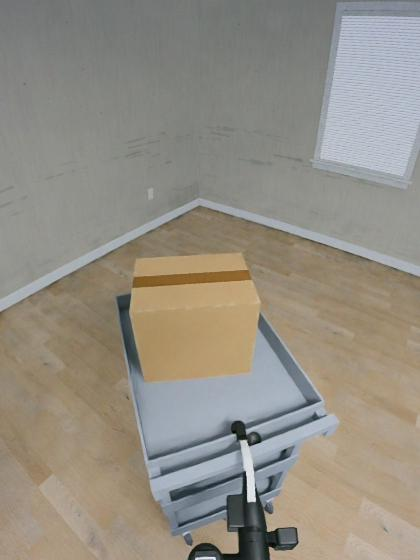

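move:
  r2: {"base":{"strafe_m":-0.4},"pace":"slow","contact_limits":{"strafe_m":0.9}}
  blocking: false
  cameras: []

wait:
  seconds: 6
  cameras: []

move:
  r2: {"base":{"rotate_rad":0.53},"pace":"slow","contact_limits":{"rotate_rad":0.9}}
  blocking: false
  cameras: []

wait:
  seconds: 4
  cameras: ["r1_head_camera"]

move:
  r2: {"base":{"strafe_m":-0.4},"pace":"slow","contact_limits":{"strafe_m":0.9}}
  blocking: false
  cameras: []

wait:
  seconds: 6
  cameras: []

move:
  r2: {"base":{"rotate_rad":0.52},"pace":"slow","contact_limits":{"rotate_rad":0.9}}
  blocking: false
  cameras: []

wait:
  seconds: 4
  cameras: ["r2_head_camera","r1_head_camera","r2_head_left_camera","r2_head_right_camera"]

Scene clock: 665.00 s.
move: r2 moving
r1: as last shown
r1.lidar_m: 2.33 2.73 0.25 - 0.25 0.25 0.50 1.26 1.24 2.81 2.89 4.05
r1.motor_effort: lift_m=+21(21) arm_m=-4(4) wheel_0=-27(28) wheel_1=+28(28) wheel_2=+6(6)
r1.servo_current: wrist_yaw_rad=46(65) wrist_pitch_rad=39(52) wrist_roll_rad=52(52) gripper_m=46(46)
r1.contact_limits: strafe_m 0.8
r1.wrist_depth_mm: - - - - - - - / - - - - - - - / - - - - - - - / - - - - - - - / - - - - - - - / - - - 190 - - - / 1863 1756 178 1708 143 1708 1708
r2.base_odometry: x=-2.997 y=+1.184 heading=+0.399
r2.turned_by_wheels: +0.000
r2.turned_by_imu: +0.000
r2.base_tilt: forward=-0.7 right=+0.1
r2.lidar_m: 0.32 0.32 2.38 2.15 1.73 1.70 1.91 2.96 2.12 3.76 3.05 0.43
r2.base_status: strafe_m moving
r2.joint_positions: lift_m=+0.685 arm_m=+0.000 wrist_yaw_rad=-0.023 wrist_pitch_rad=+0.002 wrist_roll_rad=+1.570 gripper_m=-0.029
r2.joint_status: not commanded
r2.measured_speeds: translate_m=-0.001 strafe_m=-0.055 rotate_rad=+0.006 lift_m=+0.000 arm_m=+0.000 wrist_yaw_rad=+0.002 wrist_pitch_rad=+0.000 wrist_roll_rad=+0.000
r2.motor_effort: lift_m=+16(16) arm_m=-3(4) wheel_0=+6(13) wheel_1=-11(11) wheel_2=-1(10)
r2.servo_current: wrist_yaw_rad=143(156) wrist_pitch_rad=46(46) wrist_roll_rad=39(52) gripper_m=78(91)
r2.contact_limits: strafe_m 0.9
r2.hand_pose: x=+0.4572 y=-0.0941 z=+0.8628 quat_wxyz=(+0.707, +0.707, -0.008, -0.009) (m; r2's base frame)
r2.wrist_depth_mm: - - - 195 268 276 281 / - - - 185 249 1756 1205 / - - - 174 237 1708 539 / - - - 167 226 798 - / - 430 427 156 216 - - / - 424 418 151 202 146 - / - 415 154 - 198 - -
pictures: none
No camera images: "cameras" was empty.

Scene clock: 669.67 s.
earlier move: r2 done
r1.base_odometry: x=-2.002 y=-0.536 heading=-2.413
r1.turned_by_wheels: +0.000
r1.turned_by_imu: +0.000
r1.base_tilt: forward=-1.6 right=+1.3
r1.lidar_m: 2.03 2.71 0.25 - 0.25 0.25 0.50 1.27 1.25 2.79 2.90 4.03
r1.base_status: not commanded
r1.joint_positions: lift_m=+0.550 arm_m=+0.000 wrist_yaw_rad=-0.001 wrist_pitch_rad=+0.001 wrist_roll_rad=+0.000 gripper_m=-0.020
r1.joint_status: not commanded
r1.measured_speeds: all 0
r1.motor_effort: lift_m=+21(21) arm_m=-3(4) wheel_0=-27(28) wheel_1=+28(29) wheel_2=+6(6)
r1.servo_current: wrist_yaw_rad=52(72) wrist_pitch_rad=46(52) wrist_roll_rad=52(72) gripper_m=39(52)
r1.contact_limits: strafe_m 0.8
r1.hand_pose: x=+0.4592 y=-0.0878 z=+0.7276 quat_wxyz=(+1.000, +0.000, +0.001, -0.001) (m; r1's base frame)
r1.wrist_depth_mm: - - - - - - - / - - - - - - - / - - - - - - - / - - - - - - - / - - - - - - - / - - - 190 - - - / 1863 1756 177 1756 143 1708 1708
r2.base_odometry: x=-2.847 y=+0.829 heading=+0.400
r2.turned_by_wheels: +0.001
r2.turned_by_imu: +0.003
r2.base_tilt: forward=-0.7 right=+0.0
r2.lidar_m: 0.25 0.25 2.69 2.44 1.98 1.95 2.16 2.12 1.85 3.43 2.81 0.47
r2.base_status: done
r2.joint_positions: lift_m=+0.685 arm_m=+0.000 wrist_yaw_rad=+0.014 wrist_pitch_rad=+0.002 wrist_roll_rad=+1.570 gripper_m=-0.029
r2.joint_status: not commanded
r2.measured_speeds: all 0
r2.motor_effort: lift_m=+16(16) arm_m=-4(4) wheel_0=+8(15) wheel_1=-3(11) wheel_2=+4(10)
r2.servo_current: wrist_yaw_rad=78(156) wrist_pitch_rad=39(46) wrist_roll_rad=52(65) gripper_m=85(91)
r2.contact_limits: strafe_m 0.9
r2.hand_pose: x=+0.4605 y=-0.0835 z=+0.8628 quat_wxyz=(+0.708, +0.707, +0.005, +0.004) (m; r2's base frame)
r2.wrist_depth_mm: - - - - - 1756 1160 / - - - 336 - 1756 1205 / - - - 319 359 370 368 / - - - 208 285 1756 1255 / - - - 165 241 1618 512 / - - - 143 180 647 - / - 404 160 - 189 - -
wait: 4.67 of 6 s (r2 has come to rest)
pictures: none
No camera images: "cameras" was empty.

Scene clock: 670.17 s.
move: r2 moving
r1: as last shown
r1.lidar_m: 2.02 2.71 0.25 - 0.25 0.25 0.52 1.30 1.23 2.79 2.90 4.04
r1.motor_effort: lift_m=+21(21) arm_m=-3(4) wheel_0=-27(28) wheel_1=+28(28) wheel_2=+6(6)
r1.servo_current: wrist_yaw_rad=26(59) wrist_pitch_rad=39(46) wrist_roll_rad=59(59) gripper_m=46(52)
r1.contact_limits: strafe_m 0.8
r1.wrist_depth_mm: - - - - - - - / - - - - - - - / - - - - - - - / - - - - - - - / - - - - - - - / - - - 191 - - - / 1863 1708 177 1708 143 1661 1708
r2.base_odometry: x=-2.847 y=+0.829 heading=+0.524
r2.turned_by_wheels: +0.124
r2.turned_by_imu: +0.120
r2.base_tilt: forward=-0.7 right=+0.1
r2.lidar_m: 0.25 0.29 2.70 2.28 1.96 1.97 2.31 2.03 1.79 3.22 2.80 0.48
r2.base_status: rotate_rad moving
r2.joint_positions: lift_m=+0.685 arm_m=+0.000 wrist_yaw_rad=-0.006 wrist_pitch_rad=+0.002 wrist_roll_rad=+1.570 gripper_m=-0.029
r2.joint_status: not commanded
r2.measured_speeds: translate_m=-0.003 strafe_m=+0.001 rotate_rad=+0.482 lift_m=+0.000 arm_m=+0.000 wrist_yaw_rad=-0.084 wrist_pitch_rad=+0.000 wrist_roll_rad=+0.000
r2.motor_effort: lift_m=+16(16) arm_m=-3(4) wheel_0=-10(10) wheel_1=-6(8) wheel_2=-15(15)
r2.servo_current: wrist_yaw_rad=59(85) wrist_pitch_rad=39(46) wrist_roll_rad=52(52) gripper_m=85(91)
r2.contact_limits: rotate_rad 0.9
r2.hand_pose: x=+0.4588 y=-0.0891 z=+0.8628 quat_wxyz=(+0.708, +0.707, -0.002, -0.003) (m; r2's base frame)
r2.wrist_depth_mm: - - - - - 1661 1182 / - - - 317 - 1618 1205 / - - - 233 325 1499 1160 / - - - 195 266 1756 1205 / - - - 159 231 1618 530 / - - 421 141 177 640 - / - 397 159 - 186 - -
pictures: none
No camera images: "cameras" was empty.

Scene clock: 671.70 s.
earlier move: r2 done
r1.base_odometry: x=-2.002 y=-0.536 heading=-2.413
r1.turned_by_wheels: +0.000
r1.turned_by_imu: +0.000
r1.base_tilt: forward=-1.6 right=+1.3
r1.lidar_m: 1.99 2.73 0.25 - 0.25 0.25 0.50 1.26 1.26 2.79 2.92 4.03
r1.base_status: not commanded
r1.joint_positions: lift_m=+0.550 arm_m=+0.000 wrist_yaw_rad=-0.001 wrist_pitch_rad=+0.001 wrist_roll_rad=+0.000 gripper_m=-0.020
r1.joint_status: not commanded
r1.measured_speeds: all 0
r1.motor_effort: lift_m=+21(21) arm_m=-3(4) wheel_0=-27(28) wheel_1=+28(28) wheel_2=+6(6)
r1.servo_current: wrist_yaw_rad=52(65) wrist_pitch_rad=39(52) wrist_roll_rad=46(72) gripper_m=39(52)
r1.contact_limits: strafe_m 0.8
r1.hand_pose: x=+0.4592 y=-0.0878 z=+0.7276 quat_wxyz=(+1.000, +0.000, +0.001, -0.001) (m; r1's base frame)
r1.wrist_depth_mm: - - - - - - - / - - - - - - - / - - - - - - - / - - - - - - - / - - - - - - - / - - - 191 - - - / 1921 1708 177 1661 144 1661 1708
r2.base_odometry: x=-2.847 y=+0.829 heading=+0.929
r2.turned_by_wheels: +0.405
r2.turned_by_imu: +0.329
r2.base_tilt: forward=-0.7 right=+0.1
r2.lidar_m: 0.30 0.32 2.60 2.03 1.97 2.14 3.16 1.81 3.31 2.82 2.77 0.46
r2.base_status: done
r2.joint_positions: lift_m=+0.685 arm_m=+0.000 wrist_yaw_rad=-0.015 wrist_pitch_rad=+0.002 wrist_roll_rad=+1.570 gripper_m=-0.029
r2.joint_status: not commanded
r2.measured_speeds: all 0
r2.motor_effort: lift_m=+16(16) arm_m=-5(6) wheel_0=-8(29) wheel_1=-5(12) wheel_2=-1(29)
r2.servo_current: wrist_yaw_rad=85(169) wrist_pitch_rad=33(46) wrist_roll_rad=46(59) gripper_m=91(91)
r2.contact_limits: rotate_rad 0.9
r2.hand_pose: x=+0.4580 y=-0.0918 z=+0.8628 quat_wxyz=(+0.707, +0.707, -0.005, -0.006) (m; r2's base frame)
r2.wrist_depth_mm: - - - 210 281 291 291 / - - - 194 262 1661 1205 / - - - 180 245 1708 525 / - - - 171 230 750 - / - 433 427 158 217 - - / - 424 418 152 200 144 - / - 415 146 - 196 699 -
wait: 1.53 of 4 s (r2 has come to rest)
pictures: r1_head_camera
Images, in order (width x height): r1_head_camera 420x560.

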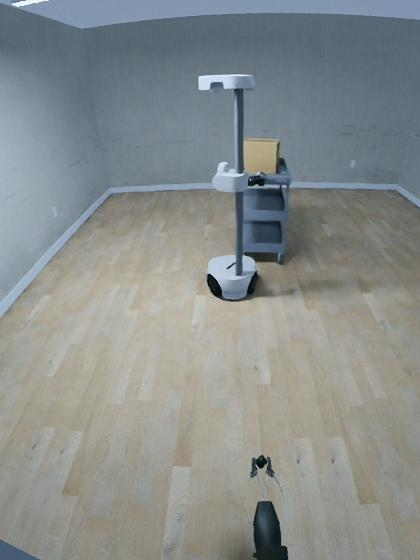

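Scene clock: 672.20 s.
move: r2 moving
r1: as last shown
r1.lidar_m: 2.00 2.73 0.25 - 0.25 0.25 0.51 1.26 1.27 2.80 2.93 4.04
r1.motor_effort: lift_m=+21(21) arm_m=-3(4) wheel_0=-28(28) wheel_1=+28(28) wheel_2=+6(6)
r1.servo_current: wrist_yaw_rad=46(52) wrist_pitch_rad=39(52) wrist_roll_rad=52(65) gripper_m=39(46)
r1.contact_limits: strafe_m 0.8
r1.wrist_depth_mm: - - - - - - - / - - - - - - - / - - - - - - - / - - - - - - - / - - - - - - - / - - - 191 - - - / 1863 1708 178 1708 143 1661 1661
r2.base_odometry: x=-2.835 y=+0.821 heading=+0.929
r2.turned_by_wheels: +0.000
r2.turned_by_imu: +0.000
r2.base_tilt: forward=-0.6 right=+0.1
r2.lidar_m: 0.29 0.33 2.60 2.01 1.99 2.16 3.16 1.79 3.33 2.82 2.75 0.46
r2.base_status: strafe_m moving
r2.joint_positions: lift_m=+0.685 arm_m=+0.000 wrist_yaw_rad=-0.004 wrist_pitch_rad=+0.002 wrist_roll_rad=+1.570 gripper_m=-0.029
r2.joint_status: not commanded
r2.measured_speeds: translate_m=+0.000 strafe_m=-0.056 rotate_rad=+0.000 lift_m=+0.000 arm_m=+0.000 wrist_yaw_rad=+0.054 wrist_pitch_rad=+0.000 wrist_roll_rad=+0.000
r2.motor_effort: lift_m=+16(16) arm_m=-4(5) wheel_0=+9(13) wheel_1=-10(12) wheel_2=+0(2)
r2.servo_current: wrist_yaw_rad=39(98) wrist_pitch_rad=46(46) wrist_roll_rad=52(52) gripper_m=78(91)
r2.contact_limits: strafe_m 0.9
r2.hand_pose: x=+0.4590 y=-0.0887 z=+0.8628 quat_wxyz=(+0.708, +0.707, -0.001, -0.002) (m; r2's base frame)
r2.wrist_depth_mm: - - - 208 278 289 287 / - - - 192 259 1808 1229 / - - - 178 242 1708 521 / - - - 171 229 741 - / - 433 427 158 217 - - / - 424 418 152 185 145 - / - 413 147 - 198 699 -
pictures: none
No camera images: "cameras" was empty.

Scene clock: 676.87 s.
earlier move: r2 done
r1.base_odometry: x=-2.002 y=-0.536 heading=-2.413
r1.turned_by_wheels: +0.000
r1.turned_by_imu: +0.000
r1.base_tilt: forward=-1.5 right=+1.3
r1.lidar_m: 1.88 2.70 0.25 - 0.25 0.25 0.52 1.24 1.23 2.80 2.90 1.94
r1.base_status: not commanded
r1.joint_positions: lift_m=+0.550 arm_m=+0.000 wrist_yaw_rad=-0.001 wrist_pitch_rad=+0.001 wrist_roll_rad=+0.000 gripper_m=-0.020
r1.joint_status: not commanded
r1.measured_speeds: all 0
r1.motor_effort: lift_m=+21(21) arm_m=-3(4) wheel_0=-27(28) wheel_1=+28(28) wheel_2=+6(7)
r1.servo_current: wrist_yaw_rad=26(72) wrist_pitch_rad=33(52) wrist_roll_rad=46(65) gripper_m=46(52)
r1.contact_limits: strafe_m 0.8
r1.hand_pose: x=+0.4592 y=-0.0878 z=+0.7276 quat_wxyz=(+1.000, +0.000, +0.001, -0.001) (m; r1's base frame)
r1.wrist_depth_mm: - - - - - - - / - - - - - - - / - - - - - - - / - - - - - - - / - - - - - - - / - - - 191 - - - / 1921 1756 177 1756 153 1708 1756
r2.base_odometry: x=-2.526 y=+0.590 heading=+0.930
r2.turned_by_wheels: +0.001
r2.turned_by_imu: +0.008
r2.base_tilt: forward=-0.7 right=+0.1
r2.lidar_m: 0.25 0.25 0.82 2.40 2.30 2.52 1.68 1.79 3.14 2.46 2.41 0.52
r2.base_status: done
r2.joint_positions: lift_m=+0.685 arm_m=+0.000 wrist_yaw_rad=+0.025 wrist_pitch_rad=+0.002 wrist_roll_rad=+1.570 gripper_m=-0.029
r2.joint_status: not commanded
r2.measured_speeds: all 0
r2.on_its_own: wrist_yaw_rad is at rest, and its servo_current (156 mA) is outside its rest range (0 to 104 mA)
r2.motor_effort: lift_m=+16(16) arm_m=-5(5) wheel_0=+11(25) wheel_1=+1(12) wheel_2=+7(8)
r2.servo_current: wrist_yaw_rad=156(163) wrist_pitch_rad=39(46) wrist_roll_rad=46(59) gripper_m=91(91)
r2.contact_limits: strafe_m 0.9
r2.hand_pose: x=+0.4615 y=-0.0801 z=+0.8628 quat_wxyz=(+0.707, +0.707, +0.010, +0.008) (m; r2's base frame)
r2.wrist_depth_mm: - - - - - 1661 1160 / - - - - - 1756 1229 / - - - 342 377 382 382 / - - - 221 301 1808 1255 / - - - 182 250 1708 500 / - - - 146 180 1661 569 / - 415 159 - 192 - -
wait: 4.67 of 6 s (r2 has come to rest)
pictures: none
No camera images: "cameras" was empty.

Scene clock: 677.37 s.
move: r2 moving
r1: as last shown
r1.base_tilt: forward=-1.6 right=+1.3
r1.lidar_m: 1.89 2.70 0.25 - 0.25 0.25 0.50 1.28 1.25 2.80 2.93 1.96
r1.motor_effort: lift_m=+21(21) arm_m=-3(4) wheel_0=-27(28) wheel_1=+28(28) wheel_2=+6(6)
r1.servo_current: wrist_yaw_rad=39(65) wrist_pitch_rad=46(46) wrist_roll_rad=72(72) gripper_m=46(52)
r1.contact_limits: strafe_m 0.8
r1.wrist_depth_mm: - - - - - - - / - - - - - - - / - - - - - - - / - - - - - - - / - - - - - - - / - - - 190 - - - / 1808 1756 178 1756 154 1708 1708
r2.base_odometry: x=-2.526 y=+0.590 heading=+1.053
r2.turned_by_wheels: +0.123
r2.turned_by_imu: +0.119
r2.base_tilt: forward=-0.7 right=+0.1
r2.lidar_m: 0.25 0.25 2.79 2.32 2.33 2.68 1.65 2.98 2.85 2.42 2.42 0.49
r2.base_status: rotate_rad moving
r2.joint_positions: lift_m=+0.685 arm_m=+0.000 wrist_yaw_rad=+0.000 wrist_pitch_rad=+0.002 wrist_roll_rad=+1.570 gripper_m=-0.029
r2.joint_status: not commanded
r2.measured_speeds: translate_m=+0.001 strafe_m=-0.001 rotate_rad=+0.484 lift_m=+0.000 arm_m=+0.000 wrist_yaw_rad=-0.041 wrist_pitch_rad=+0.000 wrist_roll_rad=+0.000
r2.motor_effort: lift_m=+16(16) arm_m=-2(5) wheel_0=-10(11) wheel_1=-5(5) wheel_2=-14(14)
r2.servo_current: wrist_yaw_rad=39(163) wrist_pitch_rad=39(46) wrist_roll_rad=46(59) gripper_m=85(91)
r2.contact_limits: rotate_rad 0.9
r2.hand_pose: x=+0.4593 y=-0.0874 z=+0.8628 quat_wxyz=(+0.708, +0.707, +0.001, -0.001) (m; r2's base frame)
r2.wrist_depth_mm: - - - - - 1708 1182 / - - - 322 - 1756 1229 / - - - 312 359 370 399 / - - - 196 278 1808 1281 / - - - 163 240 1661 517 / - - - 142 179 654 - / - 407 160 - 189 - -
pictures: none
No camera images: "cameras" was empty.

Scene clock: 678.60 s.
earlier move: r2 done
r1.base_odometry: x=-2.002 y=-0.536 heading=-2.413
r1.turned_by_wheels: +0.000
r1.turned_by_imu: +0.000
r1.base_tilt: forward=-1.6 right=+1.3
r1.lidar_m: 1.89 2.72 0.25 - 0.25 0.25 0.51 1.27 1.25 2.77 2.90 1.94
r1.base_status: not commanded
r1.joint_positions: lift_m=+0.550 arm_m=+0.000 wrist_yaw_rad=-0.001 wrist_pitch_rad=+0.001 wrist_roll_rad=+0.000 gripper_m=-0.020
r1.joint_status: not commanded
r1.measured_speeds: all 0
r1.motor_effort: lift_m=+21(21) arm_m=-4(4) wheel_0=-27(28) wheel_1=+28(28) wheel_2=+6(6)
r1.servo_current: wrist_yaw_rad=26(65) wrist_pitch_rad=46(46) wrist_roll_rad=52(72) gripper_m=46(52)
r1.contact_limits: strafe_m 0.8
r1.hand_pose: x=+0.4592 y=-0.0878 z=+0.7276 quat_wxyz=(+1.000, +0.000, +0.001, -0.001) (m; r1's base frame)
r1.wrist_depth_mm: - - - - - - - / - - - - - - - / - - - - - - - / - - - - - - - / - - - - - - - / - - - 191 1708 - - / 1863 1708 177 1708 153 1708 1708
r2.base_odometry: x=-2.526 y=+0.590 heading=+1.448
r2.turned_by_wheels: +0.395
r2.turned_by_imu: +0.351
r2.base_tilt: forward=-0.7 right=+0.1
r2.lidar_m: 0.31 0.33 2.41 2.34 2.48 1.96 1.68 3.13 2.47 2.39 2.51 0.46
r2.base_status: done
r2.joint_positions: lift_m=+0.685 arm_m=+0.000 wrist_yaw_rad=-0.020 wrist_pitch_rad=+0.002 wrist_roll_rad=+1.570 gripper_m=-0.029
r2.joint_status: not commanded
r2.measured_speeds: all 0
r2.on_its_own: wrist_yaw_rad is at rest, and its servo_current (117 mA) is outside its rest range (0 to 104 mA)
r2.motor_effort: lift_m=+16(16) arm_m=-6(6) wheel_0=-11(25) wheel_1=-8(11) wheel_2=-10(25)
r2.servo_current: wrist_yaw_rad=117(169) wrist_pitch_rad=39(46) wrist_roll_rad=52(59) gripper_m=78(91)
r2.contact_limits: rotate_rad 0.9
r2.hand_pose: x=+0.4576 y=-0.0932 z=+0.8628 quat_wxyz=(+0.707, +0.707, -0.007, -0.008) (m; r2's base frame)
r2.wrist_depth_mm: - - - 196 270 277 283 / - - - 186 252 1808 1205 / - - - 174 239 1618 535 / - - - 167 227 732 - / - 427 424 156 215 - - / - 424 421 151 202 144 - / - 418 147 - 197 - -
wait: 1.23 of 4 s (r2 has come to rest)
pictures: r1_head_camera, r2_head_camera, r2_head_left_camera, r2_head_right_camera
Images, in order (width x height): r1_head_camera 420x560, r2_head_camera 420x560, r2_head_left_camera 420x672, r2_head_right_camera 420x672.

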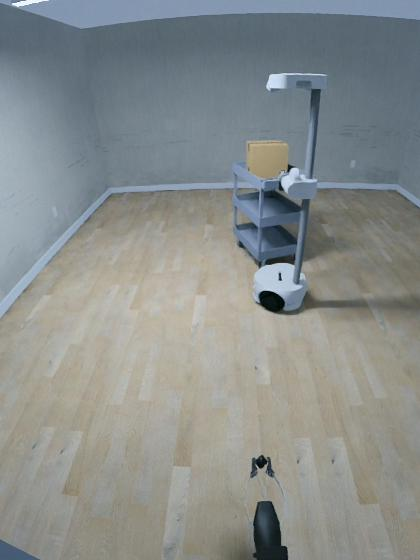

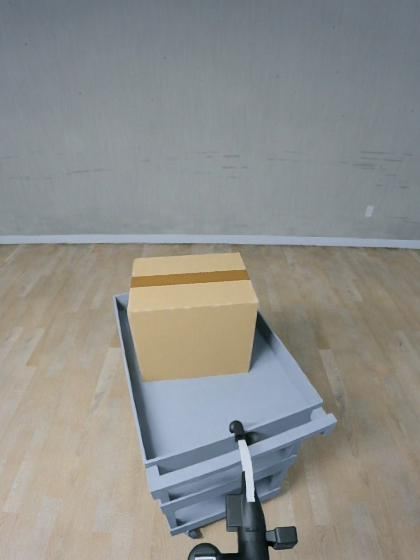

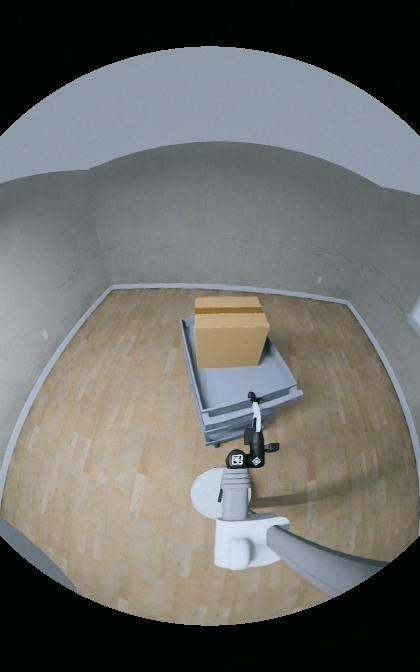

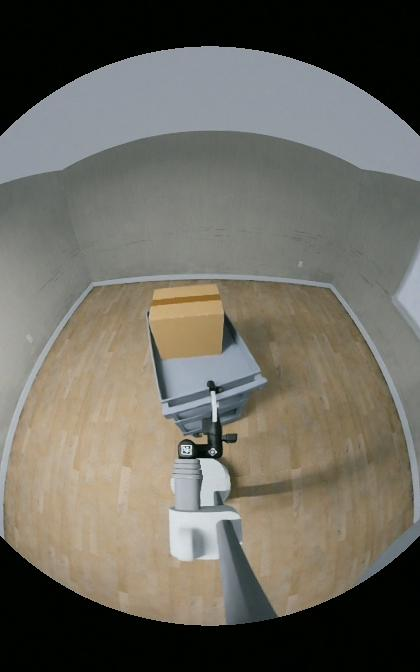

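move:
  r2: {"base":{"translate_m":-1.0},"pace":"slow","contact_limits":{"translate_m":0.9}}
  blocking: false
  cameras: []

wait:
  seconds: 10
  cameras: ["r1_head_camera","r2_head_camera","r2_head_left_camera","r2_head_right_camera","r1_head_right_camera"]

Scene clock: 689.27 s.
move: r2 moving
r1: as last shown
r1.lidar_m: 1.87 2.72 0.25 - 0.25 0.25 0.49 1.28 1.28 2.79 2.94 1.92
r1.motor_effort: lift_m=+21(21) arm_m=-4(4) wheel_0=-28(28) wheel_1=+28(28) wheel_2=+6(6)
r1.servo_current: wrist_yaw_rad=46(52) wrist_pitch_rad=46(46) wrist_roll_rad=39(65) gripper_m=39(46)
r1.contact_limits: strafe_m 0.8
r1.wrist_depth_mm: - - - - - - - / - - - - - - - / - - - - - - - / - - - - - - - / - - - - - - - / - - - 191 1661 - - / 1863 1756 177 1708 153 1661 1661
r2.base_odometry: x=-2.528 y=+0.578 heading=+1.447
r2.turned_by_wheels: -0.001
r2.turned_by_imu: +0.000
r2.base_tilt: forward=-0.7 right=+0.1
r2.lidar_m: 0.32 0.31 2.42 2.35 2.50 1.94 1.67 3.13 2.43 2.39 2.52 0.45
r2.base_status: translate_m moving
r2.joint_positions: lift_m=+0.685 arm_m=+0.000 wrist_yaw_rad=-0.020 wrist_pitch_rad=+0.002 wrist_roll_rad=+1.570 gripper_m=-0.029
r2.joint_status: not commanded
r2.measured_speeds: translate_m=-0.048 strafe_m=+0.000 rotate_rad=+0.002 lift_m=+0.000 arm_m=+0.000 wrist_yaw_rad=+0.000 wrist_pitch_rad=+0.000 wrist_roll_rad=+0.000
r2.motor_effort: lift_m=+16(16) arm_m=-5(6) wheel_0=-10(15) wheel_1=-7(11) wheel_2=+10(10)
r2.servo_current: wrist_yaw_rad=124(124) wrist_pitch_rad=39(46) wrist_roll_rad=59(59) gripper_m=78(85)
r2.contact_limits: translate_m 0.9
r2.hand_pose: x=+0.4576 y=-0.0932 z=+0.8628 quat_wxyz=(+0.707, +0.707, -0.007, -0.008) (m; r2's base frame)
r2.wrist_depth_mm: - - - 193 264 274 282 / - - - 184 250 1756 1205 / - - - 173 236 1661 525 / - - - 166 225 768 - / - 430 424 156 215 - - / - 421 421 152 202 145 - / - 415 146 - 198 - -
pictures: none
No camera images: "cameras" was empty.

Scene clock: 699.27 s.
earlier move: r2 moving
r1.base_odometry: x=-2.002 y=-0.536 heading=-2.413
r1.turned_by_wheels: +0.000
r1.turned_by_imu: -0.001
r1.base_tilt: forward=-1.6 right=+1.3
r1.lidar_m: 1.09 2.72 0.25 - 0.25 0.25 0.50 1.24 1.27 2.79 2.92 0.98
r1.base_status: not commanded
r1.joint_positions: lift_m=+0.550 arm_m=+0.000 wrist_yaw_rad=-0.001 wrist_pitch_rad=+0.001 wrist_roll_rad=+0.000 gripper_m=-0.020
r1.joint_status: not commanded
r1.measured_speeds: all 0
r1.motor_effort: lift_m=+21(21) arm_m=-3(4) wheel_0=-28(28) wheel_1=+28(29) wheel_2=+6(7)
r1.servo_current: wrist_yaw_rad=59(72) wrist_pitch_rad=39(52) wrist_roll_rad=20(78) gripper_m=39(52)
r1.contact_limits: strafe_m 0.8
r1.hand_pose: x=+0.4592 y=-0.0878 z=+0.7276 quat_wxyz=(+1.000, +0.000, +0.001, -0.001) (m; r1's base frame)
r1.wrist_depth_mm: - - - - - - - / - - - - - 707 676 / - - - 1366 1499 1025 - / - - - - - - - / - - - - - - - / - - - 190 1160 - - / 1863 1708 173 127 143 1661 1537
r2.base_odometry: x=-2.647 y=-0.390 heading=+1.449
r2.turned_by_wheels: +0.002
r2.turned_by_imu: +0.009
r2.base_tilt: forward=-0.7 right=+0.0
r2.lidar_m: 0.25 0.25 2.46 2.40 2.55 0.73 2.02 2.08 2.40 2.33 2.49 0.51
r2.base_status: translate_m moving
r2.joint_positions: lift_m=+0.685 arm_m=+0.000 wrist_yaw_rad=+0.015 wrist_pitch_rad=+0.002 wrist_roll_rad=+1.570 gripper_m=-0.029
r2.joint_status: not commanded
r2.measured_speeds: translate_m=-0.053 strafe_m=+0.001 rotate_rad=-0.002 lift_m=+0.000 arm_m=+0.000 wrist_yaw_rad=+0.000 wrist_pitch_rad=+0.000 wrist_roll_rad=+0.000
r2.motor_effort: lift_m=+16(16) arm_m=-6(6) wheel_0=+5(15) wheel_1=-1(11) wheel_2=+14(18)
r2.servo_current: wrist_yaw_rad=78(130) wrist_pitch_rad=39(46) wrist_roll_rad=46(65) gripper_m=91(91)
r2.contact_limits: translate_m 0.9
r2.hand_pose: x=+0.4607 y=-0.0831 z=+0.8628 quat_wxyz=(+0.708, +0.707, +0.006, +0.005) (m; r2's base frame)
r2.wrist_depth_mm: - - - - - 1708 1182 / - - - 327 - 1708 1205 / - - - 315 362 370 373 / - - - 200 281 1808 1281 / - - - 164 234 1661 517 / - - - 143 179 647 - / - 407 160 - 189 - -
wait: 10.00 s; no rest
pictures: r1_head_camera, r1_head_right_camera, r2_head_camera, r2_head_left_camera, r2_head_right_camera
Images, in order (width x height): r1_head_camera 420x560, r1_head_right_camera 420x672, r2_head_camera 420x560, r2_head_left_camera 420x672, r2_head_right_camera 420x672.

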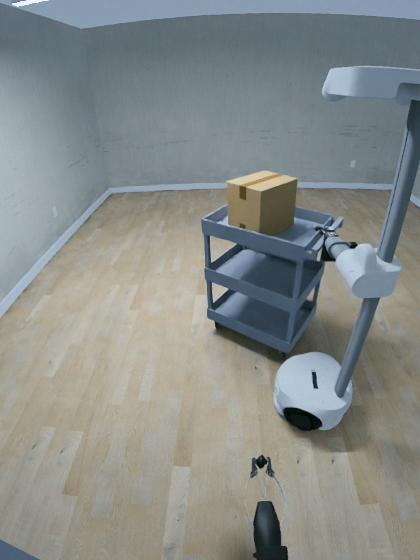

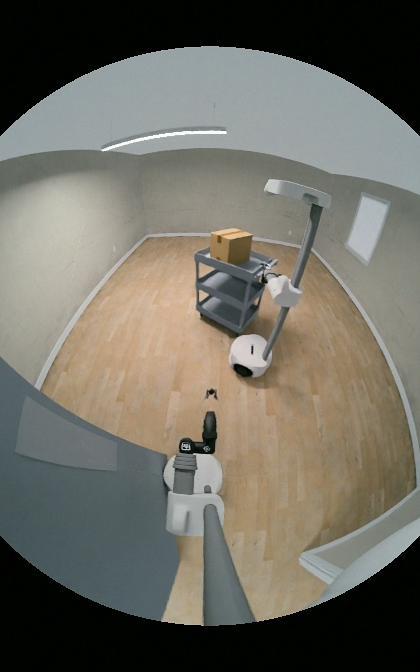

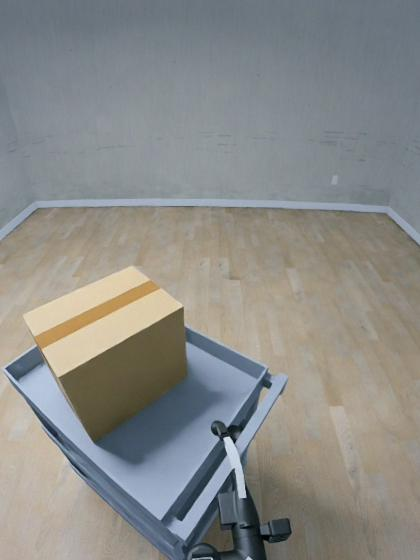

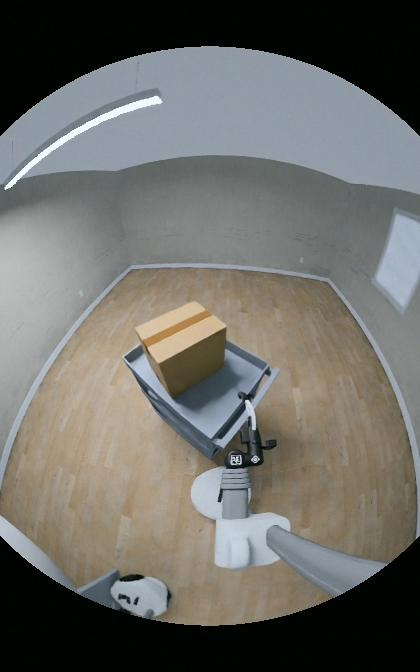

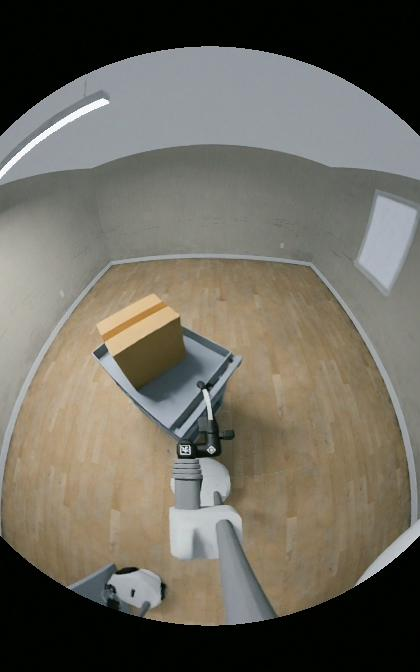

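move:
  r2: {"base":{"translate_m":-0.7},"pace":"slow","contact_limits":{"translate_m":0.9}}
  blocking: false
  cameras: []

wait:
  seconds: 9
  cameras: ["r1_head_camera","r2_head_camera","r2_head_left_camera","r1_head_right_camera","r2_head_right_camera"]

Scene clock: 712.40 s.
earlier move: r2 done
move: r2 moving
r1: as last shown
r1.turned_by_imu: +0.000
r1.lidar_m: 1.05 2.72 0.25 - 0.25 0.25 0.51 1.28 1.26 2.78 2.91 0.95
r1.motor_effort: lift_m=+21(21) arm_m=-4(4) wheel_0=-27(28) wheel_1=+28(28) wheel_2=+6(6)
r1.servo_current: wrist_yaw_rad=59(65) wrist_pitch_rad=39(46) wrist_roll_rad=65(65) gripper_m=46(46)
r1.contact_limits: strafe_m 0.8
r1.wrist_depth_mm: - - - - - - - / - - - - - 707 647 / - - - 1336 1430 960 750 / - - - - - - 759 / - - - - - - 768 / - - - 191 1118 - 768 / 1808 1756 173 127 143 1708 759
r2.base_odometry: x=-2.650 y=-0.414 heading=+1.450
r2.turned_by_wheels: +0.001
r2.turned_by_imu: +0.002
r2.base_tilt: forward=-0.7 right=+0.1
r2.lidar_m: 0.25 0.25 2.46 2.39 2.57 0.71 2.01 2.05 2.41 2.34 2.50 0.47
r2.base_status: translate_m moving
r2.joint_positions: lift_m=+0.685 arm_m=+0.000 wrist_yaw_rad=+0.015 wrist_pitch_rad=+0.002 wrist_roll_rad=+1.570 gripper_m=-0.029
r2.joint_status: not commanded
r2.measured_speeds: translate_m=-0.049 strafe_m=+0.001 rotate_rad=-0.002 lift_m=+0.000 arm_m=+0.000 wrist_yaw_rad=+0.000 wrist_pitch_rad=+0.000 wrist_roll_rad=+0.000
r2.motor_effort: lift_m=+16(16) arm_m=-5(6) wheel_0=+4(8) wheel_1=-5(5) wheel_2=+17(18)
r2.servo_current: wrist_yaw_rad=85(91) wrist_pitch_rad=46(46) wrist_roll_rad=46(59) gripper_m=85(98)
r2.contact_limits: translate_m 0.9
r2.hand_pose: x=+0.4607 y=-0.0831 z=+0.8628 quat_wxyz=(+0.708, +0.707, +0.006, +0.005) (m; r2's base frame)
r2.wrist_depth_mm: - - - - - 1708 1182 / - - - 322 - 1756 1205 / - - - 310 359 373 373 / - - - 198 278 1756 1281 / - - - 163 233 1661 517 / - - - 143 179 654 - / - 407 160 - 189 - -
pictures: none
No camera images: "cameras" was empty.

Scene clock: 720.17 s.
earlier move: r2 done
r1.base_odometry: x=-2.002 y=-0.536 heading=-2.413
r1.turned_by_wheels: +0.000
r1.turned_by_imu: +0.000
r1.base_tilt: forward=-1.6 right=+1.3
r1.lidar_m: 0.86 2.72 0.25 - 0.25 0.25 0.47 1.28 1.28 2.78 0.41 0.41
r1.base_status: not commanded
r1.joint_positions: lift_m=+0.550 arm_m=+0.000 wrist_yaw_rad=-0.001 wrist_pitch_rad=+0.001 wrist_roll_rad=+0.000 gripper_m=-0.020
r1.joint_status: not commanded
r1.measured_speeds: all 0
r1.motor_effort: lift_m=+21(21) arm_m=-4(4) wheel_0=-27(28) wheel_1=+28(29) wheel_2=+6(6)
r1.servo_current: wrist_yaw_rad=52(78) wrist_pitch_rad=39(52) wrist_roll_rad=52(72) gripper_m=39(52)
r1.contact_limits: strafe_m 0.8
r1.hand_pose: x=+0.4592 y=-0.0878 z=+0.7276 quat_wxyz=(+1.000, +0.000, +0.001, -0.001) (m; r1's base frame)
r1.wrist_depth_mm: - - - - 707 - - / - - - - 683 798 - / - - - - 627 512 449 / - - - - - - 455 / - - - - - - - / - - - 190 169 - 462 / 1808 1756 172 147 143 - 459
r2.base_odometry: x=-2.733 y=-1.096 heading=+1.449
r2.turned_by_wheels: -0.001
r2.turned_by_imu: +0.002
r2.base_tilt: forward=-0.7 right=+0.1
r2.lidar_m: 0.25 0.28 2.52 0.35 0.38 0.46 1.35 1.33 1.95 2.28 2.45 0.48
r2.base_status: done
r2.joint_positions: lift_m=+0.685 arm_m=+0.000 wrist_yaw_rad=+0.003 wrist_pitch_rad=+0.002 wrist_roll_rad=+1.570 gripper_m=-0.029
r2.joint_status: not commanded
r2.measured_speeds: all 0
r2.motor_effort: lift_m=+16(16) arm_m=-5(6) wheel_0=-3(8) wheel_1=-6(9) wheel_2=+7(18)
r2.servo_current: wrist_yaw_rad=46(98) wrist_pitch_rad=39(52) wrist_roll_rad=59(65) gripper_m=85(98)
r2.contact_limits: translate_m 0.9
r2.hand_pose: x=+0.4597 y=-0.0866 z=+0.8628 quat_wxyz=(+0.708, +0.707, +0.002, +0.000) (m; r2's base frame)
r2.wrist_depth_mm: - - - - - 1708 1182 / - - - 325 351 1576 1138 / - - - 222 309 1661 1229 / - - - 190 260 1808 504 / - - - 160 229 1808 574 / - - 418 143 178 - - / - 397 159 - 189 - -
wait: 7.77 of 9 s (r2 has come to rest)
pictures: r1_head_camera, r1_head_right_camera, r2_head_camera, r2_head_left_camera, r2_head_right_camera
Images, in order (width x height): r1_head_camera 420x560, r1_head_right_camera 420x672, r2_head_camera 420x560, r2_head_left_camera 420x672, r2_head_right_camera 420x672.

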